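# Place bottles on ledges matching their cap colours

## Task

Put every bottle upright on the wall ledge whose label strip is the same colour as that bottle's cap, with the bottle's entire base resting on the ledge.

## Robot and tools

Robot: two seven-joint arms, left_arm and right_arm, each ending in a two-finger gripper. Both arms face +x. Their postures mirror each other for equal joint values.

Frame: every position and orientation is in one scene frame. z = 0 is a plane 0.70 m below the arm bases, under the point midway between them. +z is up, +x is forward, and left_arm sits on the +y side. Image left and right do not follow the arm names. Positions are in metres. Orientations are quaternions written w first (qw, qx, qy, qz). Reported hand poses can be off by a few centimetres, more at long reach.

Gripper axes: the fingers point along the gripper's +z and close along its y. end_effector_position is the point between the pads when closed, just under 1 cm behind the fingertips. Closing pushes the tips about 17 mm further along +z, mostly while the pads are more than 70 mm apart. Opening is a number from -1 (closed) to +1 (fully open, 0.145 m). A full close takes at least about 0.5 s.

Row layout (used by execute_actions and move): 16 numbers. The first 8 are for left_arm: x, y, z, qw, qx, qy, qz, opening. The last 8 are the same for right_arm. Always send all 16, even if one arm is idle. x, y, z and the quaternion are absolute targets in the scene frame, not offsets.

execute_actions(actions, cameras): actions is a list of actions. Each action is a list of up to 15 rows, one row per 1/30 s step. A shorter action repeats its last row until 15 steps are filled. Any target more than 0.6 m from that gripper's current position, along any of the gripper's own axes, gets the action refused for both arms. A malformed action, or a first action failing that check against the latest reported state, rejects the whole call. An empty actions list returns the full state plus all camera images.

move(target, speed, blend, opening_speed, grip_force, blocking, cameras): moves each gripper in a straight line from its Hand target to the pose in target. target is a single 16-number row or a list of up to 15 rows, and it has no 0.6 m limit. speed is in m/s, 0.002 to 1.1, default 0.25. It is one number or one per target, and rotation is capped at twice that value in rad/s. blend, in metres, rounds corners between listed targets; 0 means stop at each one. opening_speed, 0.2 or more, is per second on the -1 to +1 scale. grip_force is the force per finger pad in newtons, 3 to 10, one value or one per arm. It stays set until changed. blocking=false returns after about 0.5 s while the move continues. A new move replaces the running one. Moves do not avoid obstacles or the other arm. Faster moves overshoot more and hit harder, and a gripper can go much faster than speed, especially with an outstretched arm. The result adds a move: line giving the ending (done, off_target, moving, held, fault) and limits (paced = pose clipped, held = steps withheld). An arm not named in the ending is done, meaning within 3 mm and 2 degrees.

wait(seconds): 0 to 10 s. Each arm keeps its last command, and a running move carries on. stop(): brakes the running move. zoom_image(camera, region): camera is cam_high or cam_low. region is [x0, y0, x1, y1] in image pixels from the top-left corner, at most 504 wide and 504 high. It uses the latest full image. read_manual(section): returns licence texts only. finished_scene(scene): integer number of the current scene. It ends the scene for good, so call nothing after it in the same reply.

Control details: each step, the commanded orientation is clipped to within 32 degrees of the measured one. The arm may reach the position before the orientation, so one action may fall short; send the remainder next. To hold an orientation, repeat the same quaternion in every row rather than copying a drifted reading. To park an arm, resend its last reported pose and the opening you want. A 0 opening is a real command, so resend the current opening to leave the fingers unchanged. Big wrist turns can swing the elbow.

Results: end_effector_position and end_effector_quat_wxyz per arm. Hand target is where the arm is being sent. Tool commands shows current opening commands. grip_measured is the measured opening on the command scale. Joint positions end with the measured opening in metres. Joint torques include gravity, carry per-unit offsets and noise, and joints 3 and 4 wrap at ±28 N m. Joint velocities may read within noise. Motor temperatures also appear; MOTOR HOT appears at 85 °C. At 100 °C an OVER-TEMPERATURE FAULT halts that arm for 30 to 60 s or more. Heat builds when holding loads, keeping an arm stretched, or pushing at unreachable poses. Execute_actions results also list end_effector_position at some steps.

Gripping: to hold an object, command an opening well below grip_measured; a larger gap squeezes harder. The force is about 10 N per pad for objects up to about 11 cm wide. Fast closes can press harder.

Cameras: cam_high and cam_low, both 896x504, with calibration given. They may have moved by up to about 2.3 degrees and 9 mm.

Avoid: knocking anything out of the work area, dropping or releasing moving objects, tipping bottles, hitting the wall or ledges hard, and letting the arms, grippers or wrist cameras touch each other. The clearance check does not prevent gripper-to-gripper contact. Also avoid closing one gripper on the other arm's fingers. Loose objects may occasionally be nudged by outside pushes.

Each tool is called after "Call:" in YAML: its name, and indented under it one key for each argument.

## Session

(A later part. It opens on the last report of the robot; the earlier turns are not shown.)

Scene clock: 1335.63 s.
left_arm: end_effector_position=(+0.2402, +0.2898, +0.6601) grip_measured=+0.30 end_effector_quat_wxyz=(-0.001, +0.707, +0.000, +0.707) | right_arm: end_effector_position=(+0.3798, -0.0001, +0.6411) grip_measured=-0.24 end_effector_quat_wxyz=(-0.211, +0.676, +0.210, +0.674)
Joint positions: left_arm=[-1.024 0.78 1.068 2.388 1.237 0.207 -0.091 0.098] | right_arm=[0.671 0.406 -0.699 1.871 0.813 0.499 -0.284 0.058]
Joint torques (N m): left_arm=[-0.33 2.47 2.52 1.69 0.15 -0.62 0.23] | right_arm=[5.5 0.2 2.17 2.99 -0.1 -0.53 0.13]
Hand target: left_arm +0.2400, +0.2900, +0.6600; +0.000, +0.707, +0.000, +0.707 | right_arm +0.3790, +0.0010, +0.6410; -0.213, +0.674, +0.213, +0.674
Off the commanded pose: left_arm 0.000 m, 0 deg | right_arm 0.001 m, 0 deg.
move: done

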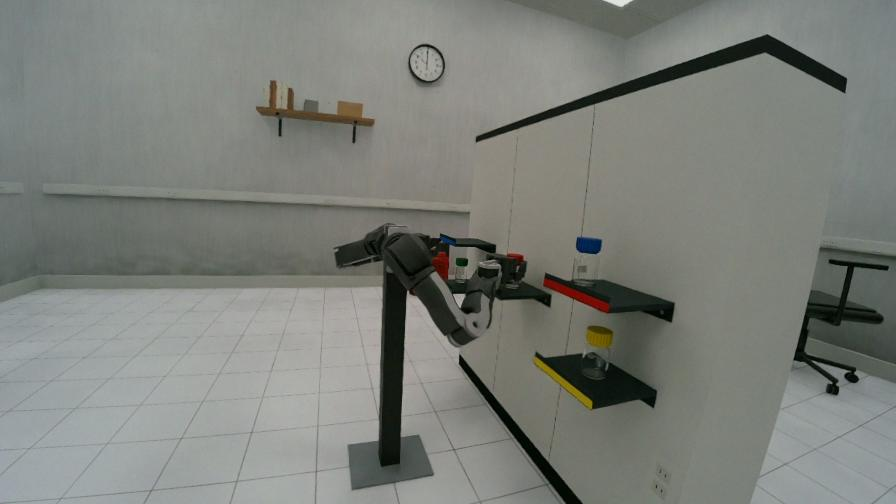

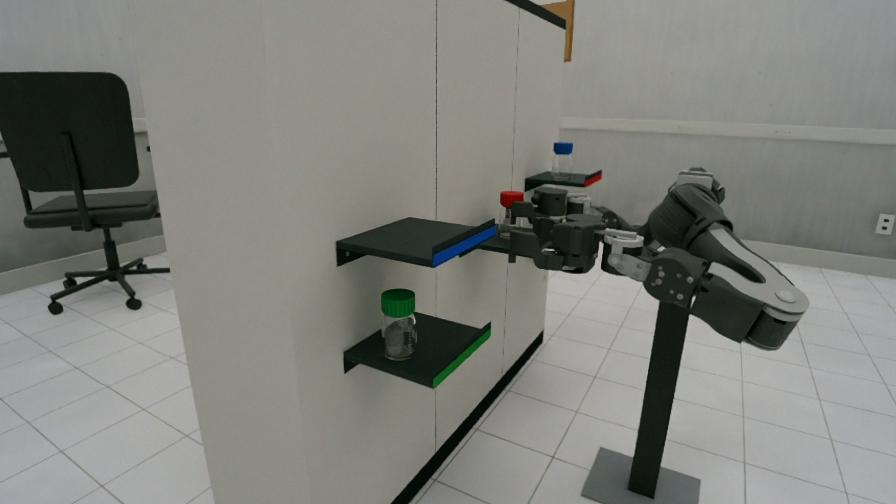

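Call:
move:
  target:
    - [0.24,0.29,0.66,0,0.7071,0,0.7071,0.3,0.379,0.001,0.682,-0.2126,0.6744,0.2126,0.6744,-0.6]
    - [0.24,0.29,0.66,0,0.7071,0,0.7071,0.3,0.295,-0.06,0.69,-0.2126,0.6744,0.2126,0.6744,-0.6]
    - [0.24,0.29,0.66,0,0.7071,0,0.7071,0.3,0.235,-0.25,0.72,0,0.7071,0,0.7071,-0.6]
    - [0.24,0.29,0.66,0,0.7071,0,0.7071,0.3,0.235,-0.35,0.775,0,0.7071,0,0.7071,-0.6]
    - [0.24,0.29,0.66,0,0.7071,0,0.7071,0.3,0.25,-0.44,0.78,0,0.7071,0,0.7071,-0.6]
  speed: [0.1,0.15,0.2,0.2,0.2]
  blend: [0.005,0.02,0.03,0.03,0]
  cameras: ["all"]

Call:
zoom_image:
  camera: "cam_high"
  region: [420, 180, 700, 340]

Scene clock: 1364.17 s.
left_arm: end_effector_position=(+0.2402, +0.2898, +0.6601) grip_measured=+0.30 end_effector_quat_wxyz=(-0.001, +0.707, +0.000, +0.707) | right_arm: end_effector_position=(+0.2495, -0.4419, +0.7770) grip_measured=-0.24 end_effector_quat_wxyz=(+0.001, +0.712, -0.006, +0.703)
Joint positions: left_arm=[-1.024 0.78 1.068 2.388 1.237 0.207 -0.091 0.098] | right_arm=[-0.795 1.196 1.564 1.555 1.215 0.713 0.511 0.058]
Joint torques (N m): left_arm=[-0.33 2.47 2.52 1.69 0.15 -0.62 0.23] | right_arm=[1.65 7.29 3.32 1.33 0.37 -0.7 0.2]
Motor temperatures (°C): left_arm=[23 23 25 21 21 26 21] | right_arm=[22 24 23 20 20 21 21]
Hand target: left_arm +0.2400, +0.2900, +0.6600; +0.000, +0.707, +0.000, +0.707 | right_arm +0.2499, -0.4400, +0.7800; +0.000, +0.707, +0.000, +0.707
Off the commanded pose: left_arm 0.000 m, 0 deg | right_arm 0.004 m, 1 deg.
move: off_target (right_arm)

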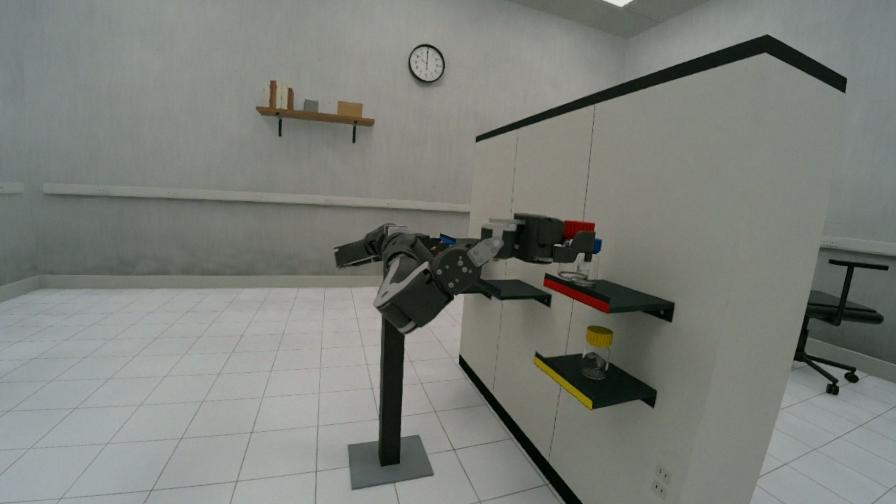

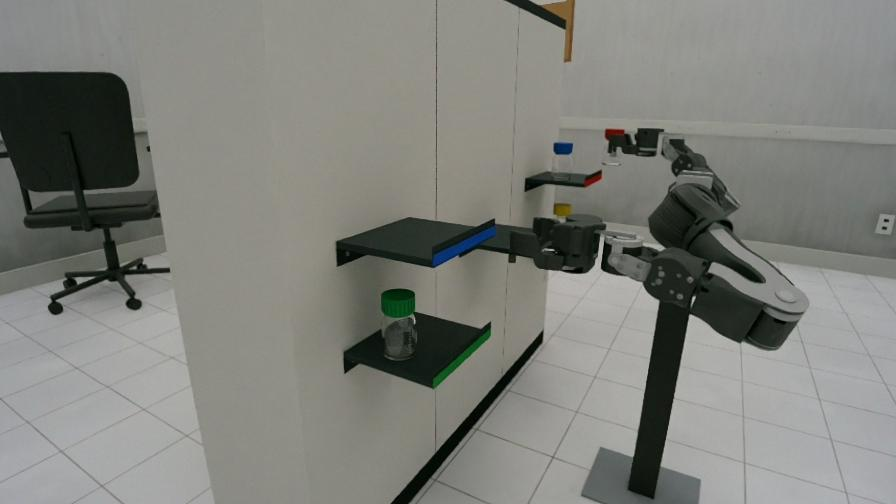

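Scaled by 1.800 from the camera's 896x504 image, which has a finer 1280x720 frame.

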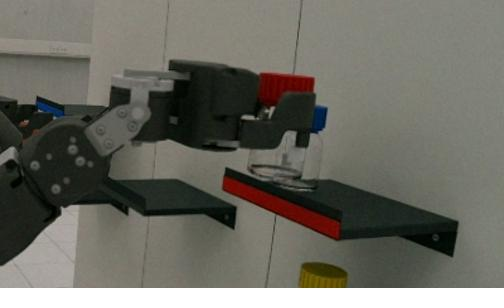

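Call:
move:
  target:
    - [0.24,0.29,0.66,0,0.7071,0,0.7071,0.3,0.365,-0.455,0.786,0,0.7071,0,0.7071,-0.6]
    - [0.24,0.29,0.66,0,0.7071,0,0.7071,0.3,0.365,-0.455,0.765,0,0.7071,0,0.7071,-0.6]
  speed: [0.12,0.05]
  cameras: ["all"]

Call:
zoom_image:
  camera: "cam_high"
  region: [420, 180, 700, 340]

Call:
zoom_image:
  camera: "cam_low"
  region: [510, 110, 690, 210]

Scene clock: 1376.67 s.
left_arm: end_effector_position=(+0.2402, +0.2898, +0.6601) grip_measured=+0.30 end_effector_quat_wxyz=(-0.001, +0.707, +0.000, +0.707) | right_arm: end_effector_position=(+0.3650, -0.4548, +0.7620) grip_measured=-0.24 end_effector_quat_wxyz=(-0.001, +0.713, +0.001, +0.702)
Joint positions: left_arm=[-1.024 0.78 1.068 2.388 1.237 0.207 -0.091 0.098] | right_arm=[-0.961 1.633 1.259 1.122 1.466 0.296 0.412 0.058]
Joint torques (N m): left_arm=[-0.36 2.47 2.52 1.68 0.15 -0.62 0.23] | right_arm=[3.73 5.6 4.42 0.84 0.52 -0.76 -0.15]
Hand target: left_arm +0.2400, +0.2900, +0.6600; +0.000, +0.707, +0.000, +0.707 | right_arm +0.3650, -0.4550, +0.7651; +0.000, +0.707, +0.000, +0.707
Off the commanded pose: left_arm 0.000 m, 0 deg | right_arm 0.003 m, 1 deg.
move: done

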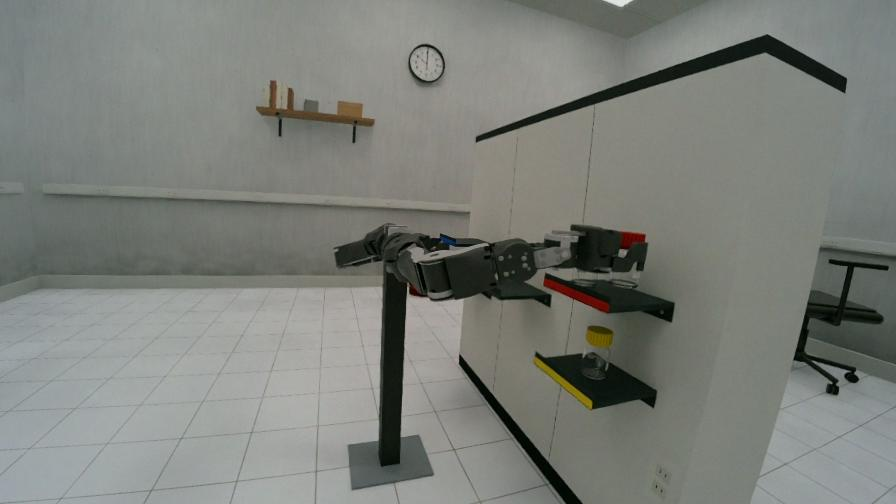

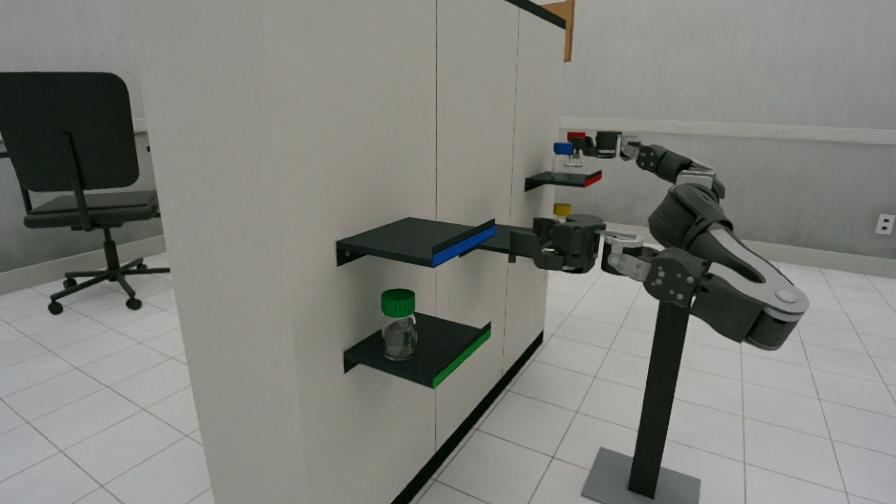

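Scaled by 1.800 from the camera's 896x504 image, which has a finer 1280x720 frame.

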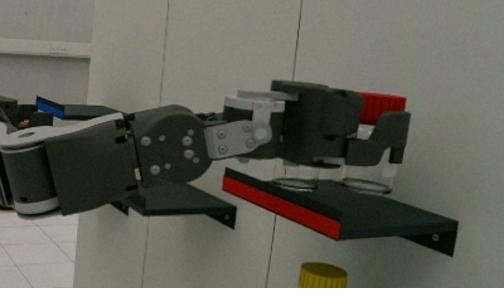

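Scaled by 2.800 from the camera's 896x504 image, which has a finer 1280x720 frame.

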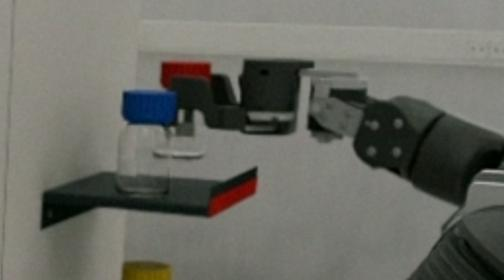

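Call:
move:
  target:
    - [0.24,0.29,0.66,0,0.7071,0,0.7071,0.3,0.365,-0.455,0.741,0,0.7071,0,0.7071,-0.6]
  speed: [0.04]

Scene clock: 1385.17 s.
left_arm: end_effector_position=(+0.2402, +0.2898, +0.6601) grip_measured=+0.30 end_effector_quat_wxyz=(-0.001, +0.707, +0.000, +0.707) | right_arm: end_effector_position=(+0.3651, -0.4543, +0.7386) grip_measured=-0.24 end_effector_quat_wxyz=(-0.001, +0.712, +0.002, +0.702)
Joint positions: left_arm=[-1.024 0.78 1.068 2.388 1.237 0.207 -0.091 0.098] | right_arm=[-1.055 1.602 1.257 1.153 1.496 0.203 0.4 0.058]
Joint torques (N m): left_arm=[-0.36 2.47 2.52 1.69 0.15 -0.62 0.23] | right_arm=[3.47 4.6 4.4 0.79 0.54 -0.78 -0.19]
Hand target: left_arm +0.2400, +0.2900, +0.6600; +0.000, +0.707, +0.000, +0.707 | right_arm +0.3650, -0.4549, +0.7411; +0.000, +0.707, +0.000, +0.707
Off the commanded pose: left_arm 0.000 m, 0 deg | right_arm 0.003 m, 1 deg.
move: done

Call:
move:
  target:
    - [0.24,0.29,0.66,0,0.7071,0,0.7071,0.3,0.365,-0.455,0.733,0,0.7071,0,0.7071,-0.6]
  speed: [0.04]
  cameras: ["all"]

Call:
zoom_image:
  camera: "cam_low"
  region: [510, 110, 690, 210]

Call:
zoom_image:
  camera: "cam_high"
  region: [520, 200, 680, 320]

Scene clock: 1396.83 s.
left_arm: end_effector_position=(+0.2402, +0.2898, +0.6601) grip_measured=+0.30 end_effector_quat_wxyz=(-0.001, +0.707, +0.000, +0.707) | right_arm: end_effector_position=(+0.3651, -0.4539, +0.7357) grip_measured=-0.24 end_effector_quat_wxyz=(-0.001, +0.705, +0.003, +0.709)
Joint positions: left_arm=[-1.024 0.78 1.068 2.388 1.237 0.207 -0.091 0.098] | right_arm=[-1.082 1.596 1.257 1.16 1.512 0.158 0.398 0.058]
Joint torques (N m): left_arm=[-0.33 2.44 2.52 1.69 0.14 -0.62 0.23] | right_arm=[2.84 4.23 3.47 0.7 0.44 -0.38 -0.17]
Hand target: left_arm +0.2400, +0.2900, +0.6600; +0.000, +0.707, +0.000, +0.707 | right_arm +0.3650, -0.4549, +0.7331; +0.000, +0.707, +0.000, +0.707
Off the commanded pose: left_arm 0.000 m, 0 deg | right_arm 0.003 m, 1 deg.
move: done

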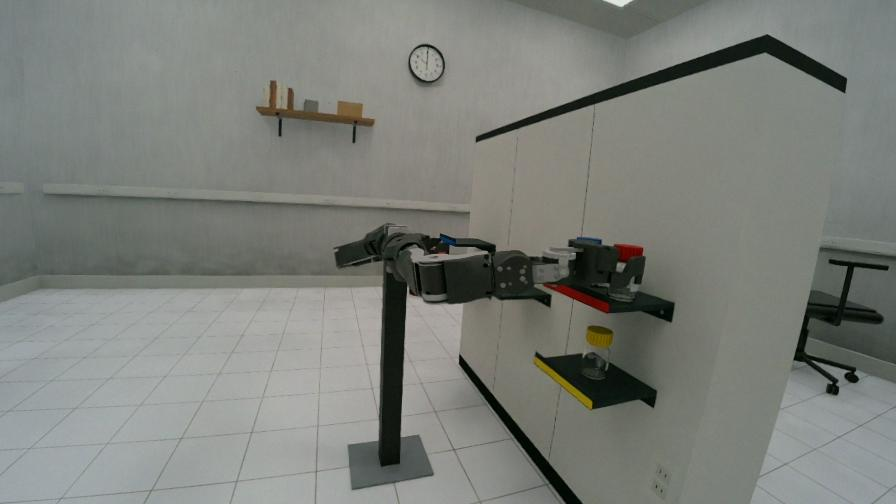

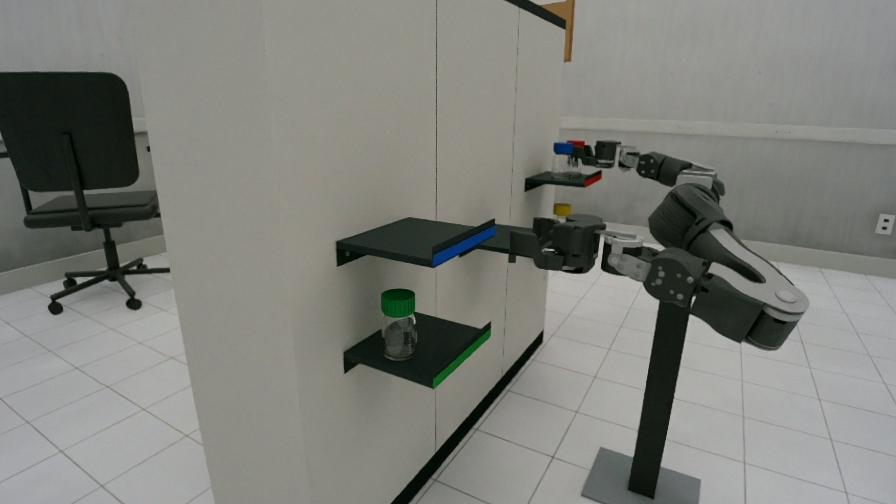

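Scaled by 2.800 from the camera's 896x504 image, which has a finer 1280x720 frame.

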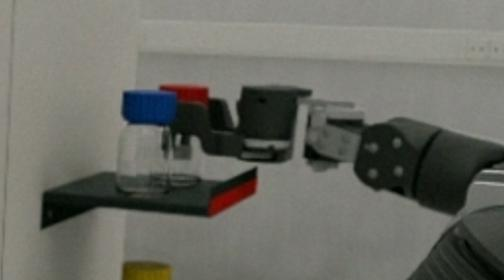

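Scaled by 3.150 from the camera's 896x504 image, which has a finer 1280x720 frame.

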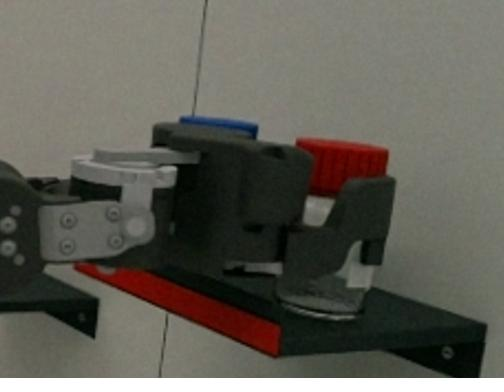

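Call:
move:
  target:
    - [0.24,0.29,0.66,0,0.7071,0,0.7071,0.3,0.365,-0.455,0.734,0,0.7071,0,0.7071,0.2]
    - [0.24,0.29,0.66,0,0.7071,0,0.7071,0.3,0.26,-0.455,0.745,0,0.7071,0,0.7071,0.2]
    - [0.24,0.29,0.66,0,0.7071,0,0.7071,0.3,0.25,-0.345,0.745,0,0.7071,0,0.7071,0.3]
  speed: [0.04,0.12,0.15]
  blend: [0,0.02,0]
  cameras: ["all"]

Call:
zoom_image:
  camera: "cam_low"
  region: [510, 110, 690, 210]

Call:
zoom_image:
  camera: "cam_high"
  region: [520, 200, 680, 320]

Scene clock: 1418.90 s.
left_arm: end_effector_position=(+0.2402, +0.2898, +0.6601) grip_measured=+0.30 end_effector_quat_wxyz=(-0.001, +0.707, +0.000, +0.707) | right_arm: end_effector_position=(+0.2499, -0.3444, +0.7461) grip_measured=+0.30 end_effector_quat_wxyz=(+0.000, +0.706, +0.002, +0.709)
Joint positions: left_arm=[-1.024 0.78 1.068 2.388 1.237 0.207 -0.091 0.098] | right_arm=[-0.961 1.011 1.52 2.106 1.526 0.561 0.033 0.098]
Joint torques (N m): left_arm=[-0.33 2.47 2.52 1.69 0.14 -0.62 0.23] | right_arm=[0.15 3.78 2.88 0.64 0.19 -0.39 -0.18]
Hand target: left_arm +0.2400, +0.2900, +0.6600; +0.000, +0.707, +0.000, +0.707 | right_arm +0.2500, -0.3450, +0.7450; +0.000, +0.707, +0.000, +0.707
Off the commanded pose: left_arm 0.000 m, 0 deg | right_arm 0.001 m, 0 deg.
move: done

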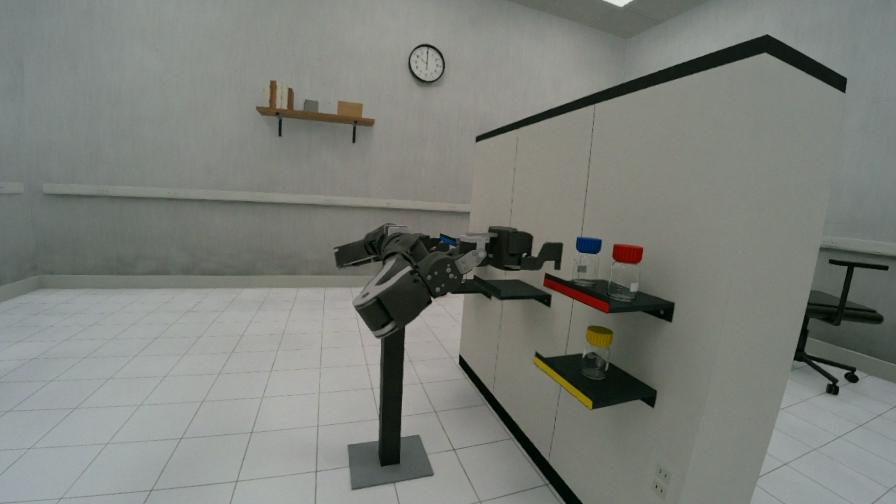

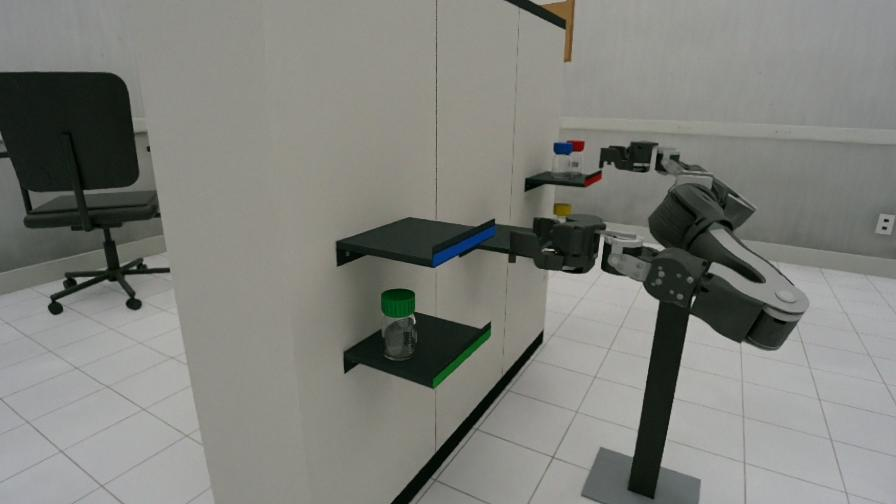

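Scaled by 2.800 from the camera's 896x504 image, which has a finer 1280x720 frame.

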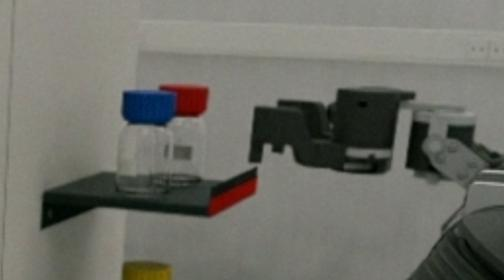

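Scaled by 3.150 from the camera's 896x504 image, which has a finer 1280x720 frame.

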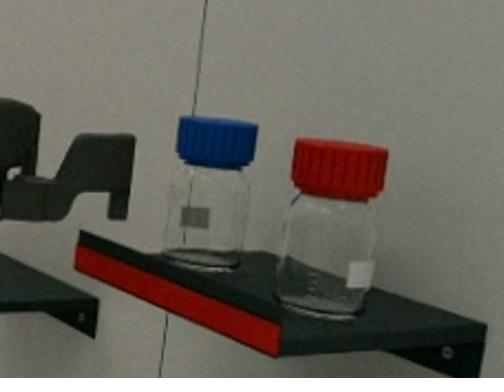

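Call:
move:
  target:
    - [0.24,0.29,0.66,0,0.7071,0,0.7071,0.3,0.367,-0.338,0.742,0,0.7071,0,0.7071,0.3]
    - [0.24,0.29,0.66,0,0.7071,0,0.7071,0.3,0.367,-0.338,0.742,0,0.7071,0,0.7071,-0.6]
  speed: [0.12,0.1]
  opening_speed: 1.5
  cameras: ["all"]

Call:
zoom_image:
  camera: "cam_high"
  region: [520, 200, 680, 320]

Scene clock: 1440.33 s.
left_arm: end_effector_position=(+0.2402, +0.2898, +0.6601) grip_measured=+0.30 end_effector_quat_wxyz=(-0.001, +0.707, +0.000, +0.707) | right_arm: end_effector_position=(+0.3668, -0.3379, +0.7455) grip_measured=-0.25 end_effector_quat_wxyz=(+0.001, +0.703, +0.002, +0.711)
Joint positions: left_arm=[-1.024 0.78 1.068 2.388 1.237 0.207 -0.091 0.098] | right_arm=[-0.1 1.514 0.374 1.754 1.558 0.268 -0.166 0.057]
Joint torques (N m): left_arm=[-0.36 2.47 2.52 1.69 0.14 -0.62 0.23] | right_arm=[3.63 6.61 2.88 0.64 0.1 -0.27 -0.12]
Hand target: left_arm +0.2400, +0.2900, +0.6600; +0.000, +0.707, +0.000, +0.707 | right_arm +0.3670, -0.3379, +0.7420; +0.000, +0.707, +0.000, +0.707
Off the commanded pose: left_arm 0.000 m, 0 deg | right_arm 0.004 m, 1 deg.
joint sent to its limit (right arm) — joint 5 (forearm roll), upper limit. The joint targets still meet the commanded pose.
move: off_target (right_arm)

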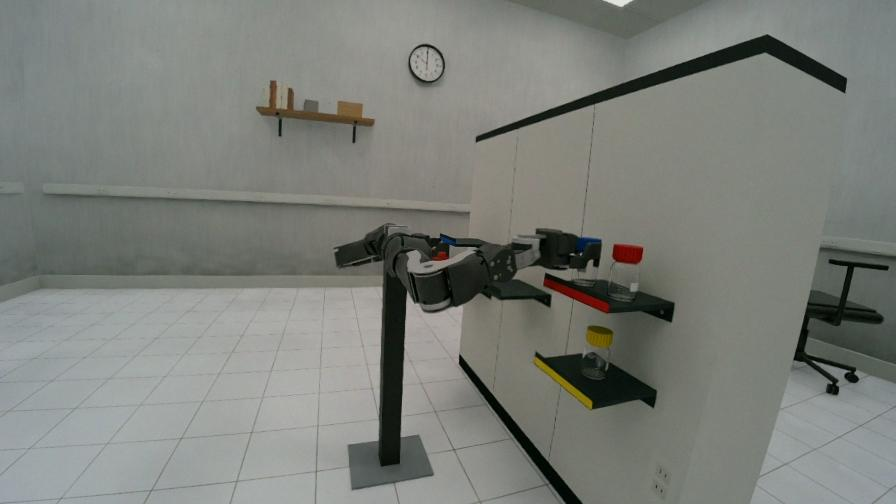

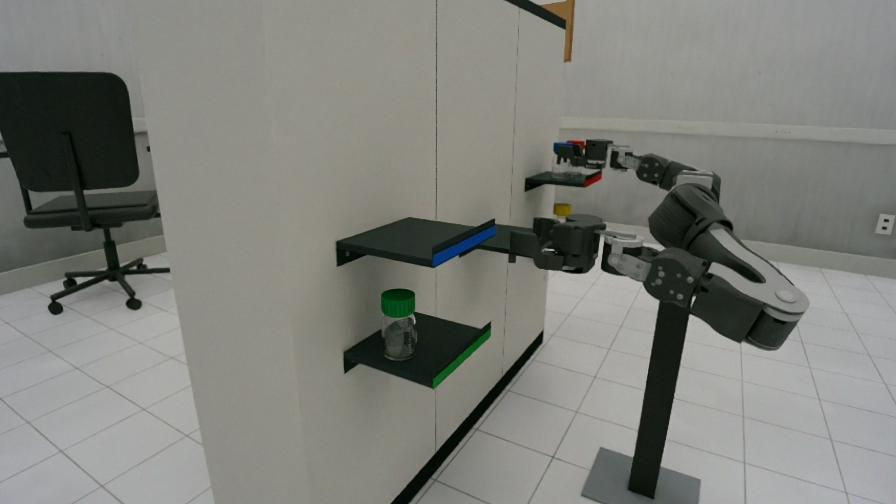

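Scaled by 3.150 from the camera's 896x504 image, which has a finer 1280x720 frame.

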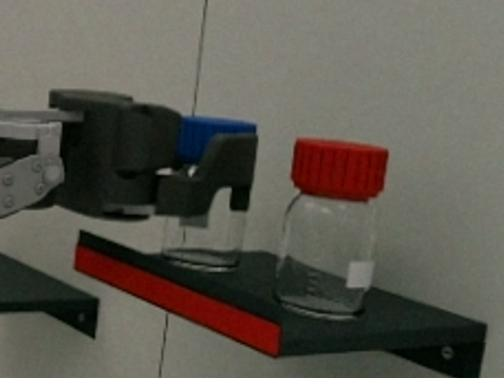

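Call:
move:
  target:
    - [0.24,0.29,0.66,0,0.7071,0,0.7071,0.3,0.367,-0.338,0.792,0,0.7071,0,0.7071,-0.6]
    - [0.24,0.29,0.66,0,0.7071,0,0.7071,0.3,0.235,-0.335,0.785,0,0.7071,0,0.7071,-0.6]
    - [0.24,0.29,0.66,0,0.7071,0,0.7071,0.3,0.235,-0.27,0.71,0,0.7071,0,0.7071,-0.6]
    - [0.24,0.29,0.66,0,0.7071,0,0.7071,0.3,0.30,-0.07,0.694,-0.2126,0.6744,0.2126,0.6744,-0.6]
  speed: [0.1,0.15,0.15,0.15]
  blend: [0.005,0.02,0.02,0]
  cameras: ["all"]

Scene clock: 1459.77 s.
left_arm: end_effector_position=(+0.2402, +0.2898, +0.6601) grip_measured=+0.30 end_effector_quat_wxyz=(-0.001, +0.707, +0.000, +0.707) | right_arm: end_effector_position=(+0.3004, -0.0704, +0.6921) grip_measured=-0.25 end_effector_quat_wxyz=(-0.212, +0.678, +0.211, +0.671)
Joint positions: left_arm=[-1.024 0.78 1.068 2.388 1.237 0.207 -0.091 0.098] | right_arm=[0.599 0.912 -0.476 2.358 1.33 0.53 -0.464 0.057]
Joint torques (N m): left_arm=[-0.36 2.47 2.52 1.68 0.14 -0.62 0.23] | right_arm=[4.29 2.36 2.8 1.35 -0.31 -0.53 0.17]
Hand target: left_arm +0.2400, +0.2900, +0.6600; +0.000, +0.707, +0.000, +0.707 | right_arm +0.3000, -0.0700, +0.6939; -0.213, +0.674, +0.212, +0.674
Off the commanded pose: left_arm 0.000 m, 0 deg | right_arm 0.002 m, 1 deg.
move: done

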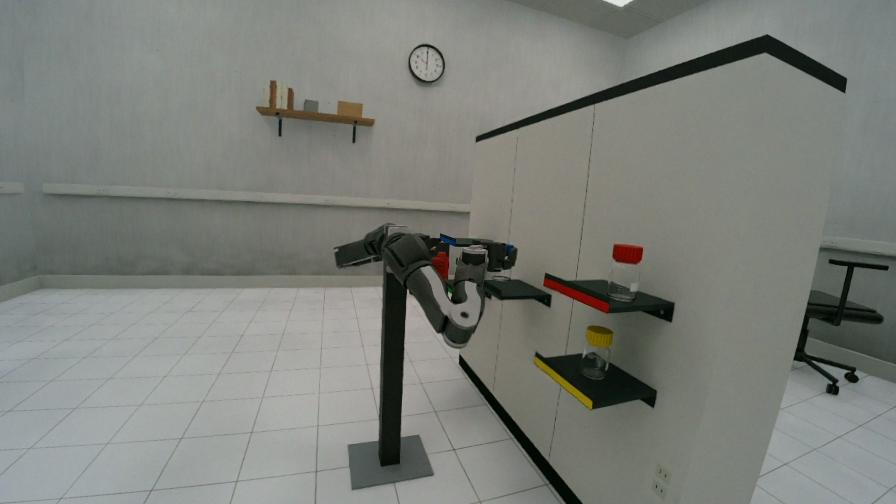

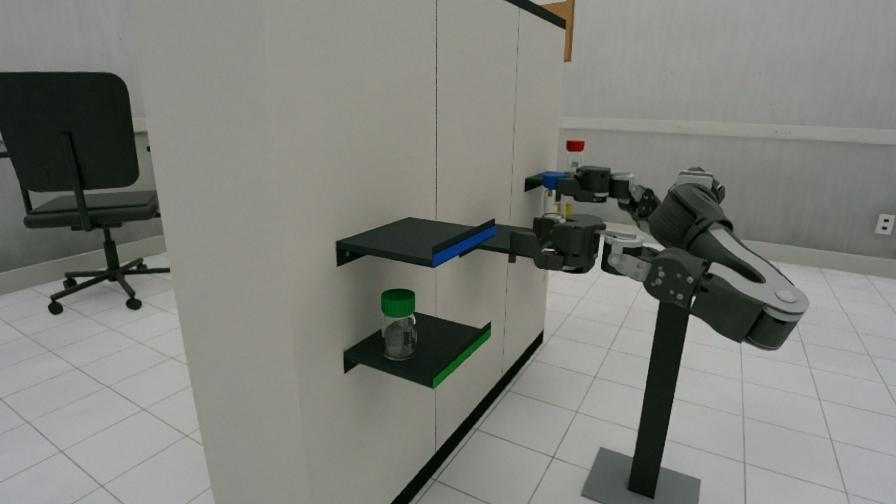

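Call:
move:
  target:
    - [0.24,0.29,0.66,0,0.7071,0,0.7071,0.3,0.378,-0.012,0.688,-0.2126,0.6744,0.2126,0.6744,-0.6]
    - [0.24,0.29,0.66,0,0.7071,0,0.7071,0.3,0.378,-0.012,0.652,-0.2126,0.6744,0.2126,0.6744,-0.6]
    - [0.24,0.29,0.66,0,0.7071,0,0.7071,0.3,0.378,-0.012,0.642,-0.2126,0.6744,0.2126,0.6744,-0.6]
  speed: [0.12,0.06,0.03]
  blend: [0.005,0.001,0]

Scene clock: 1482.27 s.
left_arm: end_effector_position=(+0.2402, +0.2898, +0.6601) grip_measured=+0.30 end_effector_quat_wxyz=(-0.001, +0.707, +0.000, +0.707) | right_arm: end_effector_position=(+0.3782, -0.0134, +0.6498) grip_measured=-0.25 end_effector_quat_wxyz=(-0.214, +0.666, +0.207, +0.684)
Joint positions: left_arm=[-1.024 0.78 1.068 2.388 1.237 0.207 -0.091 0.098] | right_arm=[0.761 0.551 -0.807 1.9 0.963 0.376 -0.348 0.057]
Joint torques (N m): left_arm=[-0.33 2.47 2.54 1.69 0.14 -0.62 0.23] | right_arm=[4.81 0.94 1.28 1.33 0 -0.08 0.16]
Hand target: left_arm +0.2400, +0.2900, +0.6600; +0.000, +0.707, +0.000, +0.707 | right_arm +0.3779, -0.0121, +0.6420; -0.213, +0.674, +0.213, +0.674
Off the commanded pose: left_arm 0.000 m, 0 deg | right_arm 0.008 m, 2 deg.
move: off_target (right_arm)

Call:
move:
  target:
    - [0.24,0.29,0.66,0,0.7071,0,0.7071,0.3,0.378,-0.012,0.6485,-0.2126,0.6744,0.2126,0.6744,0.3]
    - [0.24,0.25,0.66,0,0.7071,0,0.7071,0.5,0.296,-0.069,0.653,-0.2126,0.6744,0.2126,0.6744,0.3]
    - [0.275,0.13,0.65,0.2126,0.6744,-0.2126,0.6744,0.5,0.245,-0.25,0.66,0,0.7071,0,0.7071,0.3]
    - [0.304,0.047,0.645,0.2126,0.6744,-0.2126,0.6744,0.5,0.245,-0.29,0.66,0,0.7071,0,0.7071,0.3]
    - [0.378,-0.005,0.641,0.2126,0.6744,-0.2126,0.6744,0.4,0.245,-0.29,0.66,0,0.7071,0,0.7071,0.3]
    - [0.378,-0.005,0.641,0.2126,0.6744,-0.2126,0.6744,-0.6,0.245,-0.29,0.66,0,0.7071,0,0.7071,0.3]
  speed: [0.05,0.15,0.2,0.15,0.12,0.1]
  blend: [0,0.02,0.03,0.01,0,0]
  cameras: ["all"]

Call:
zoom_image:
  camera: "cam_low"
  region: [430, 130, 650, 280]

Scene clock: 1510.57 s.
left_arm: end_effector_position=(+0.3246, +0.0601, +0.6550) grip_measured=-0.60 end_effector_quat_wxyz=(+0.267, +0.683, -0.288, +0.615) | right_arm: end_effector_position=(+0.2453, -0.2899, +0.6592) grip_measured=+0.30 end_effector_quat_wxyz=(+0.001, +0.708, -0.001, +0.706)
Joint positions: left_arm=[-1.407 2.011 1.244 2.108 1.565 -0.091 -0.157 0.03] | right_arm=[-1.024 0.817 1.052 2.375 1.244 0.194 -0.117 0.098]
Joint torques (N m): left_arm=[5.79 0.75 2.54 0.66 0.01 -0.72 -0.05] | right_arm=[-0.12 2.44 3.88 1.5 0.12 -0.43 0.2]
Hand target: left_arm +0.3247, +0.0605, +0.6536; +0.266, +0.685, -0.287, +0.615 | right_arm +0.2450, -0.2900, +0.6600; +0.000, +0.707, +0.000, +0.707
Off the commanded pose: left_arm 0.085 m, 13 deg | right_arm 0.001 m, 0 deg.
joint sent to its limit (left arm) — joint 1 (shoulder pitch), lower limit; joint 2 (shoulder roll), upper limit. The joint targets are off in position and orientation.
move: off_target (left_arm); blend cut to 0 m at target 2; target 2's new opening was sent with left_arm's hand 0.002 m and 9 deg from that target; target 5's new opening was sent with left_arm's hand 0.086 m and 12 deg from that target; target 6's new opening was sent with left_arm's hand 0.085 m and 13 deg from that target

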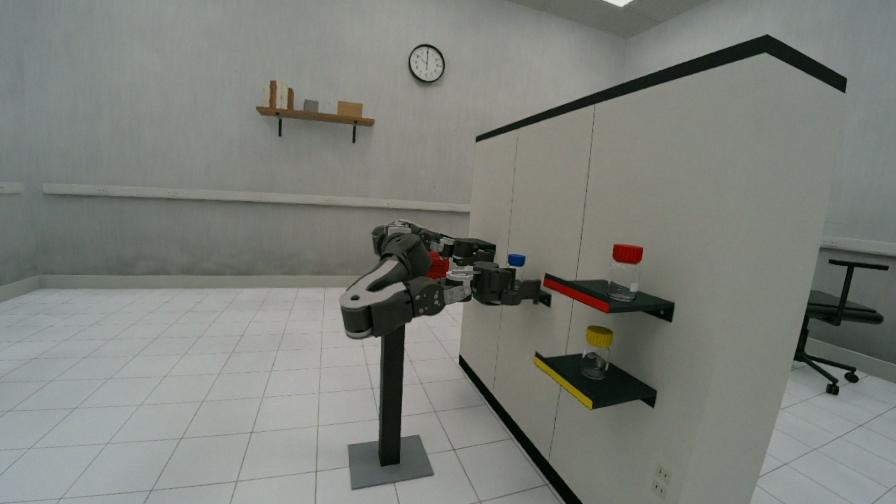

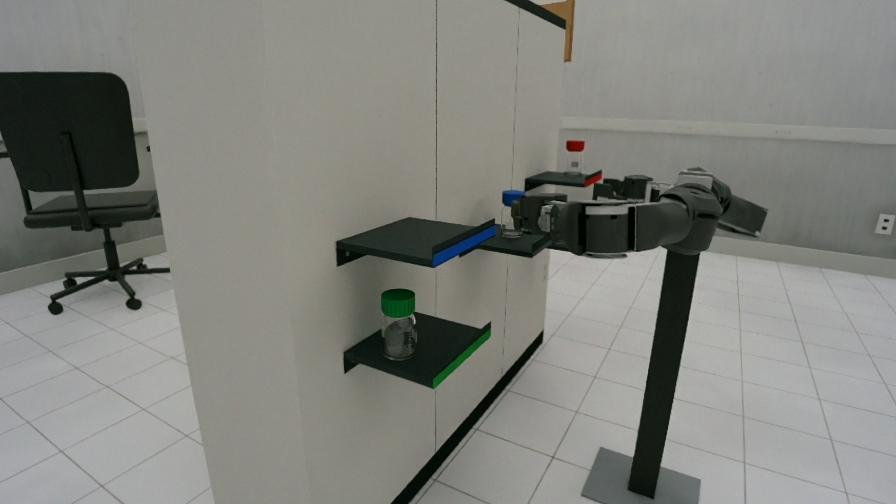

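Scaled by 2.291 from the camera's 896x504 image, which has a finer 1280x720 frame.

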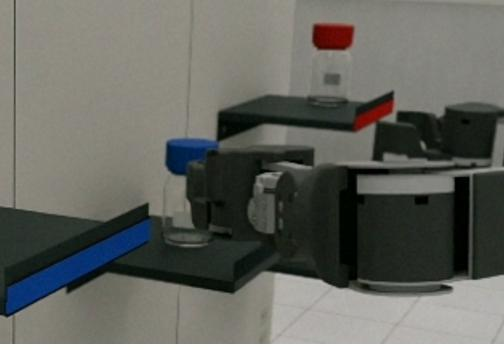

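Call:
move:
  target:
    - [0.28,0.17,0.69,0.0923,0.7010,-0.0923,0.7010,0.0,0.245,-0.29,0.66,0,0.7071,0,0.7071,0.3]
    - [0.235,0.32,0.75,0,0.7071,0,0.7071,0.0,0.245,-0.29,0.66,0,0.7071,0,0.7071,0.3]
    - [0.245,0.28,0.69,0,0.7071,0,0.7071,0.0,0.245,-0.29,0.66,0,0.7071,0,0.7071,0.3]
  speed: [0.2,0.2,0.2]
  blend: [0.02,0.01,0]

Scene clock: 1529.93 s.
left_arm: end_effector_position=(+0.2450, +0.2787, +0.6909) grip_measured=+0.00 end_effector_quat_wxyz=(+0.003, +0.707, -0.005, +0.708) | right_arm: end_effector_position=(+0.2453, -0.2899, +0.6592) grip_measured=+0.30 end_effector_quat_wxyz=(+0.001, +0.708, -0.001, +0.706)
Joint positions: left_arm=[-0.819 0.827 1.129 2.433 1.351 0.459 -0.166 0.076] | right_arm=[-1.024 0.817 1.052 2.375 1.244 0.194 -0.117 0.098]
Joint torques (N m): left_arm=[0.46 3.1 1.22 1.05 0.01 -0.69 -0.06] | right_arm=[-0.12 2.36 3.85 1.44 0.1 -0.42 0.17]
Hand target: left_arm +0.2451, +0.2801, +0.6900; +0.002, +0.707, -0.002, +0.707 | right_arm +0.2450, -0.2900, +0.6600; +0.000, +0.707, +0.000, +0.707
Off the commanded pose: left_arm 0.002 m, 1 deg | right_arm 0.001 m, 0 deg.
joint read past its limit (left arm) — joint 4 (elbow), upper limit, where the elbow is as bent as it goes.
joint sent to its limit (left arm) — joint 4 (elbow), upper limit, where the elbow is as bent as it goes. The joint targets still meet the commanded pose.
move: done

Call:
move:
  target:
    - [0.262,0.20,0.685,0.0923,0.7010,-0.0923,0.7010,0.4,0.245,-0.29,0.66,0,0.7071,0,0.7071,0.3]
    - [0.30,0.075,0.668,0.2126,0.6744,-0.2126,0.6744,0.4,0.245,-0.29,0.66,0,0.7071,0,0.7071,0.3]
  speed: [0.15,0.15]
  blend: [0.03,0]
  cameras: ["cam_low"]

Scene clock: 1542.83 s.
left_arm: end_effector_position=(+0.2997, +0.0745, +0.6686) grip_measured=+0.40 end_effector_quat_wxyz=(+0.214, +0.673, -0.214, +0.675) | right_arm: end_effector_position=(+0.2453, -0.2899, +0.6592) grip_measured=+0.30 end_effector_quat_wxyz=(+0.001, +0.708, -0.001, +0.706)
Joint positions: left_arm=[-1.047 2.012 0.8 2.344 1.526 -0.358 -0.523 0.105] | right_arm=[-1.024 0.817 1.052 2.375 1.244 0.194 -0.117 0.098]
Joint torques (N m): left_arm=[4.55 1.65 2.82 0.51 -0.15 -0.49 -0.04] | right_arm=[-0.09 2.36 3.74 1.47 0.11 -0.42 0.18]
Hand target: left_arm +0.3000, +0.0750, +0.6680; +0.213, +0.674, -0.213, +0.674 | right_arm +0.2450, -0.2900, +0.6600; +0.000, +0.707, +0.000, +0.707
Off the commanded pose: left_arm 0.001 m, 0 deg | right_arm 0.001 m, 0 deg.
joint read past its limit (left arm) — joint 2 (shoulder roll), upper limit.
joint sent to its limit (left arm) — joint 2 (shoulder roll), upper limit. The joint targets still meet the commanded pose.
move: done
Images, in order (width x height): cam_low 896x504.

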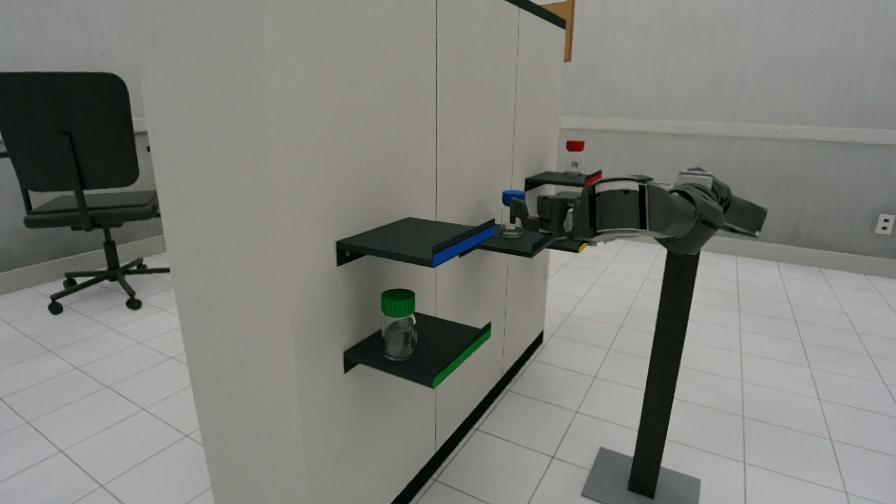

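Call:
move:
  target:
    - [0.25,0.20,0.62,0,0.7071,0,0.7071,0.4,0.245,-0.29,0.66,0,0.7071,0,0.7071,0.3]
    - [0.24,0.33,0.53,0,0.7071,0,0.7071,0.4,0.245,-0.29,0.66,0,0.7071,0,0.7071,0.3]
  speed: [0.2,0.2]
  blend: [0.03,0]
  cameras: ["cam_low"]

Scene clock: 1561.73 s.
left_arm: end_effector_position=(+0.2400, +0.3316, +0.5302) grip_measured=+0.40 end_effector_quat_wxyz=(-0.003, +0.707, +0.002, +0.707) | right_arm: end_effector_position=(+0.2453, -0.2899, +0.6592) grip_measured=+0.30 end_effector_quat_wxyz=(+0.001, +0.708, -0.001, +0.706)
Joint positions: left_arm=[-1.356 1.208 0.509 1.894 1.119 -0.766 -0.195 0.105] | right_arm=[-1.024 0.817 1.052 2.375 1.244 0.194 -0.117 0.098]
Joint torques (N m): left_arm=[0.88 2.07 1.77 2.24 0.09 -0.71 0.24] | right_arm=[-0.04 2.33 3.88 1.51 0.11 -0.45 0.18]
Hand target: left_arm +0.2400, +0.3300, +0.5300; +0.000, +0.707, +0.000, +0.707 | right_arm +0.2450, -0.2900, +0.6600; +0.000, +0.707, +0.000, +0.707
Off the commanded pose: left_arm 0.002 m, 0 deg | right_arm 0.001 m, 0 deg.
move: done
Images, in order (width x height): cam_low 896x504.

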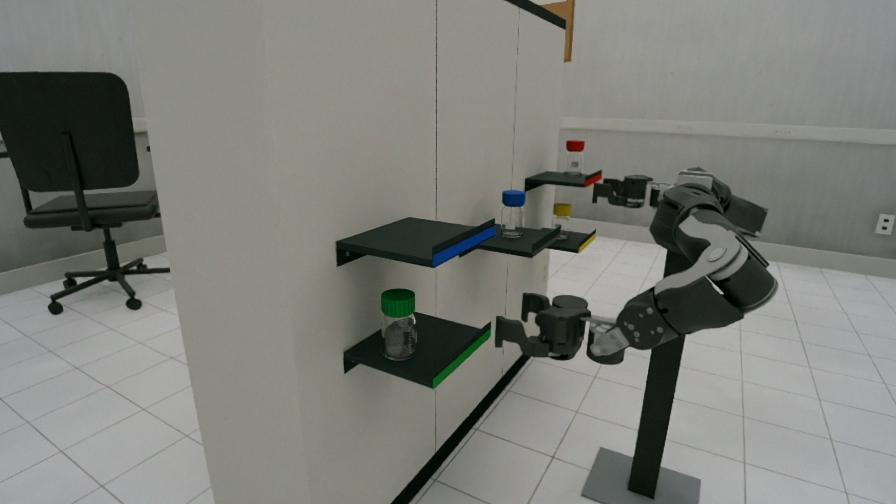

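Call:
move:
  target:
    - [0.24,0.33,0.44,0,0.7071,0,0.7071,0.4,0.245,-0.29,0.66,0,0.7071,0,0.7071,0.3]
    - [0.24,0.30,0.55,0,0.7071,0,0.7071,0.4,0.245,-0.29,0.66,0,0.7071,0,0.7071,0.3]
  speed: [0.2,0.2]
  blend: [0.0,0]

Scene clock: 1573.47 s.
left_arm: end_effector_position=(+0.2400, +0.2981, +0.5509) grip_measured=+0.40 end_effector_quat_wxyz=(+0.003, +0.706, -0.002, +0.709) | right_arm: end_effector_position=(+0.2453, -0.2899, +0.6592) grip_measured=+0.30 end_effector_quat_wxyz=(+0.001, +0.708, -0.001, +0.706)
Joint positions: left_arm=[-1.25 1.061 0.525 2.082 0.99 -0.552 -0.244 0.105] | right_arm=[-1.024 0.817 1.052 2.375 1.244 0.194 -0.117 0.098]
Joint torques (N m): left_arm=[0.65 2.07 2.1 2.24 0.08 -0.54 -0.04] | right_arm=[0.15 2.41 3.84 1.43 0.12 -0.43 0.16]
Hand target: left_arm +0.2400, +0.2999, +0.5500; +0.000, +0.707, +0.000, +0.707 | right_arm +0.2450, -0.2900, +0.6600; +0.000, +0.707, +0.000, +0.707
Off the commanded pose: left_arm 0.002 m, 1 deg | right_arm 0.001 m, 0 deg.
move: done

Call:
move:
  target:
    - [0.24,0.33,0.36,0,0.7071,0,0.7071,0.4,0.245,-0.29,0.66,0,0.7071,0,0.7071,0.3]
    - [0.25,0.27,0.56,0,0.7071,0,0.7071,0.4,0.245,-0.29,0.66,0,0.7071,0,0.7071,0.3]
  speed: [0.2,0.2]
  blend: [0.0,0]

Scene clock: 1584.00 s.
left_arm: end_effector_position=(+0.2501, +0.2680, +0.5613) grip_measured=+0.40 end_effector_quat_wxyz=(+0.003, +0.705, -0.004, +0.709) | right_arm: end_effector_position=(+0.2453, -0.2899, +0.6592) grip_measured=+0.30 end_effector_quat_wxyz=(+0.001, +0.708, -0.001, +0.706)
Joint positions: left_arm=[-0.815 0.643 0.441 2.196 0.752 -0.076 -0.065 0.105] | right_arm=[-1.024 0.817 1.052 2.375 1.244 0.194 -0.117 0.098]
Joint velocities: left_arm=[within noise] | right_arm=[-0.077 0.055 0.007 0.017 -0.066 -0.037 -0.154 0]
Joint torques (N m): left_arm=[0.41 2.68 1.8 3.44 0.16 -0.52 -0.05] | right_arm=[-0.12 2.39 3.88 1.46 0.12 -0.43 0.2]
Hand target: left_arm +0.2500, +0.2700, +0.5599; +0.000, +0.707, +0.000, +0.707 | right_arm +0.2450, -0.2900, +0.6600; +0.000, +0.707, +0.000, +0.707
Off the commanded pose: left_arm 0.002 m, 1 deg | right_arm 0.001 m, 0 deg.
move: done

Call:
move:
  target:
    - [0.28,0.19,0.60,0.0923,0.7010,-0.0923,0.7010,0.4,0.245,-0.29,0.66,0,0.7071,0,0.7071,0.3]
    - [0.304,0.06,0.645,0.2126,0.6744,-0.2126,0.6744,0.4,0.245,-0.29,0.66,0,0.7071,0,0.7071,0.3]
  speed: [0.2,0.15]
  blend: [0.03,0]
  cameras: ["all"]

Call:
zoom_image:
  camera: "cam_low"
  region: [430, 130, 650, 280]

Scene clock: 1599.07 s.
left_arm: end_effector_position=(+0.3030, +0.0594, +0.6473) grip_measured=+0.40 end_effector_quat_wxyz=(+0.214, +0.671, -0.215, +0.677) | right_arm: end_effector_position=(+0.2453, -0.2899, +0.6592) grip_measured=+0.30 end_effector_quat_wxyz=(+0.001, +0.708, -0.001, +0.706)
Joint positions: left_arm=[0.294 0.694 -0.399 2.305 0.904 0.534 -0.242 0.105] | right_arm=[-1.024 0.817 1.052 2.375 1.244 0.194 -0.117 0.098]
Joint torques (N m): left_arm=[4.39 1.65 1.31 2.36 0.05 -0.52 -0.04] | right_arm=[-0.07 2.41 3.9 1.36 0.11 -0.45 0.18]
Hand target: left_arm +0.3040, +0.0600, +0.6450; +0.213, +0.674, -0.213, +0.674 | right_arm +0.2450, -0.2900, +0.6600; +0.000, +0.707, +0.000, +0.707
Off the commanded pose: left_arm 0.003 m, 1 deg | right_arm 0.001 m, 0 deg.
move: done

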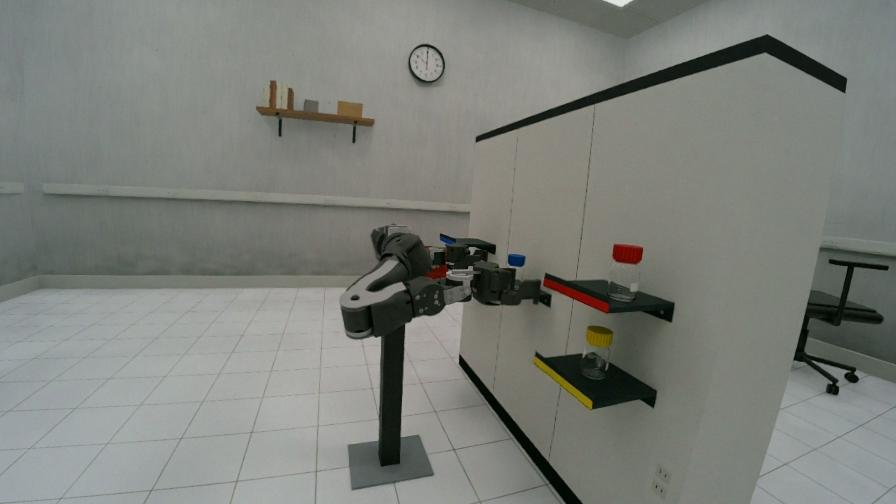

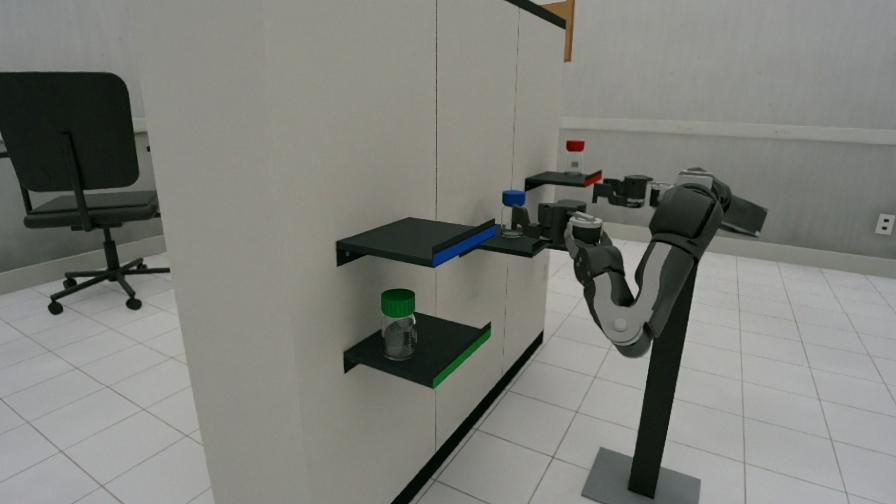

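Scaled by 2.291 from the camera's 896x504 image, which has a finer 1280x720 frame.

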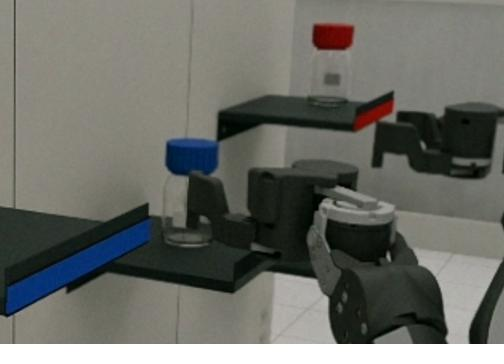

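Call:
move:
  target:
    - [0.378,-0.005,0.642,0.2126,0.6744,-0.2126,0.6744,0.4,0.245,-0.29,0.66,0,0.7071,0,0.7071,0.3]
    - [0.378,-0.005,0.642,0.2126,0.6744,-0.2126,0.6744,-0.6,0.245,-0.29,0.66,0,0.7071,0,0.7071,0.3]
  speed: [0.12,0.1]
  opening_speed: 1.5

Scene clock: 1607.30 s.
left_arm: end_effector_position=(+0.3783, -0.0041, +0.6428) grip_measured=-0.27 end_effector_quat_wxyz=(+0.212, +0.674, -0.211, +0.675) | right_arm: end_effector_position=(+0.2453, -0.2899, +0.6592) grip_measured=+0.30 end_effector_quat_wxyz=(+0.001, +0.708, -0.001, +0.706)
Joint positions: left_arm=[0.645 0.357 -0.663 1.874 0.758 0.536 -0.261 0.055] | right_arm=[-1.024 0.817 1.052 2.375 1.244 0.194 -0.117 0.098]
Joint torques (N m): left_arm=[7.85 -0.01 1.35 3.26 -0.01 -0.68 0.19] | right_arm=[0.04 2.41 3.84 1.59 0.11 -0.43 0.17]
Hand target: left_arm +0.3780, -0.0050, +0.6419; +0.212, +0.675, -0.213, +0.674 | right_arm +0.2450, -0.2900, +0.6600; +0.000, +0.707, +0.000, +0.707
Off the commanded pose: left_arm 0.001 m, 0 deg | right_arm 0.001 m, 0 deg.
move: done


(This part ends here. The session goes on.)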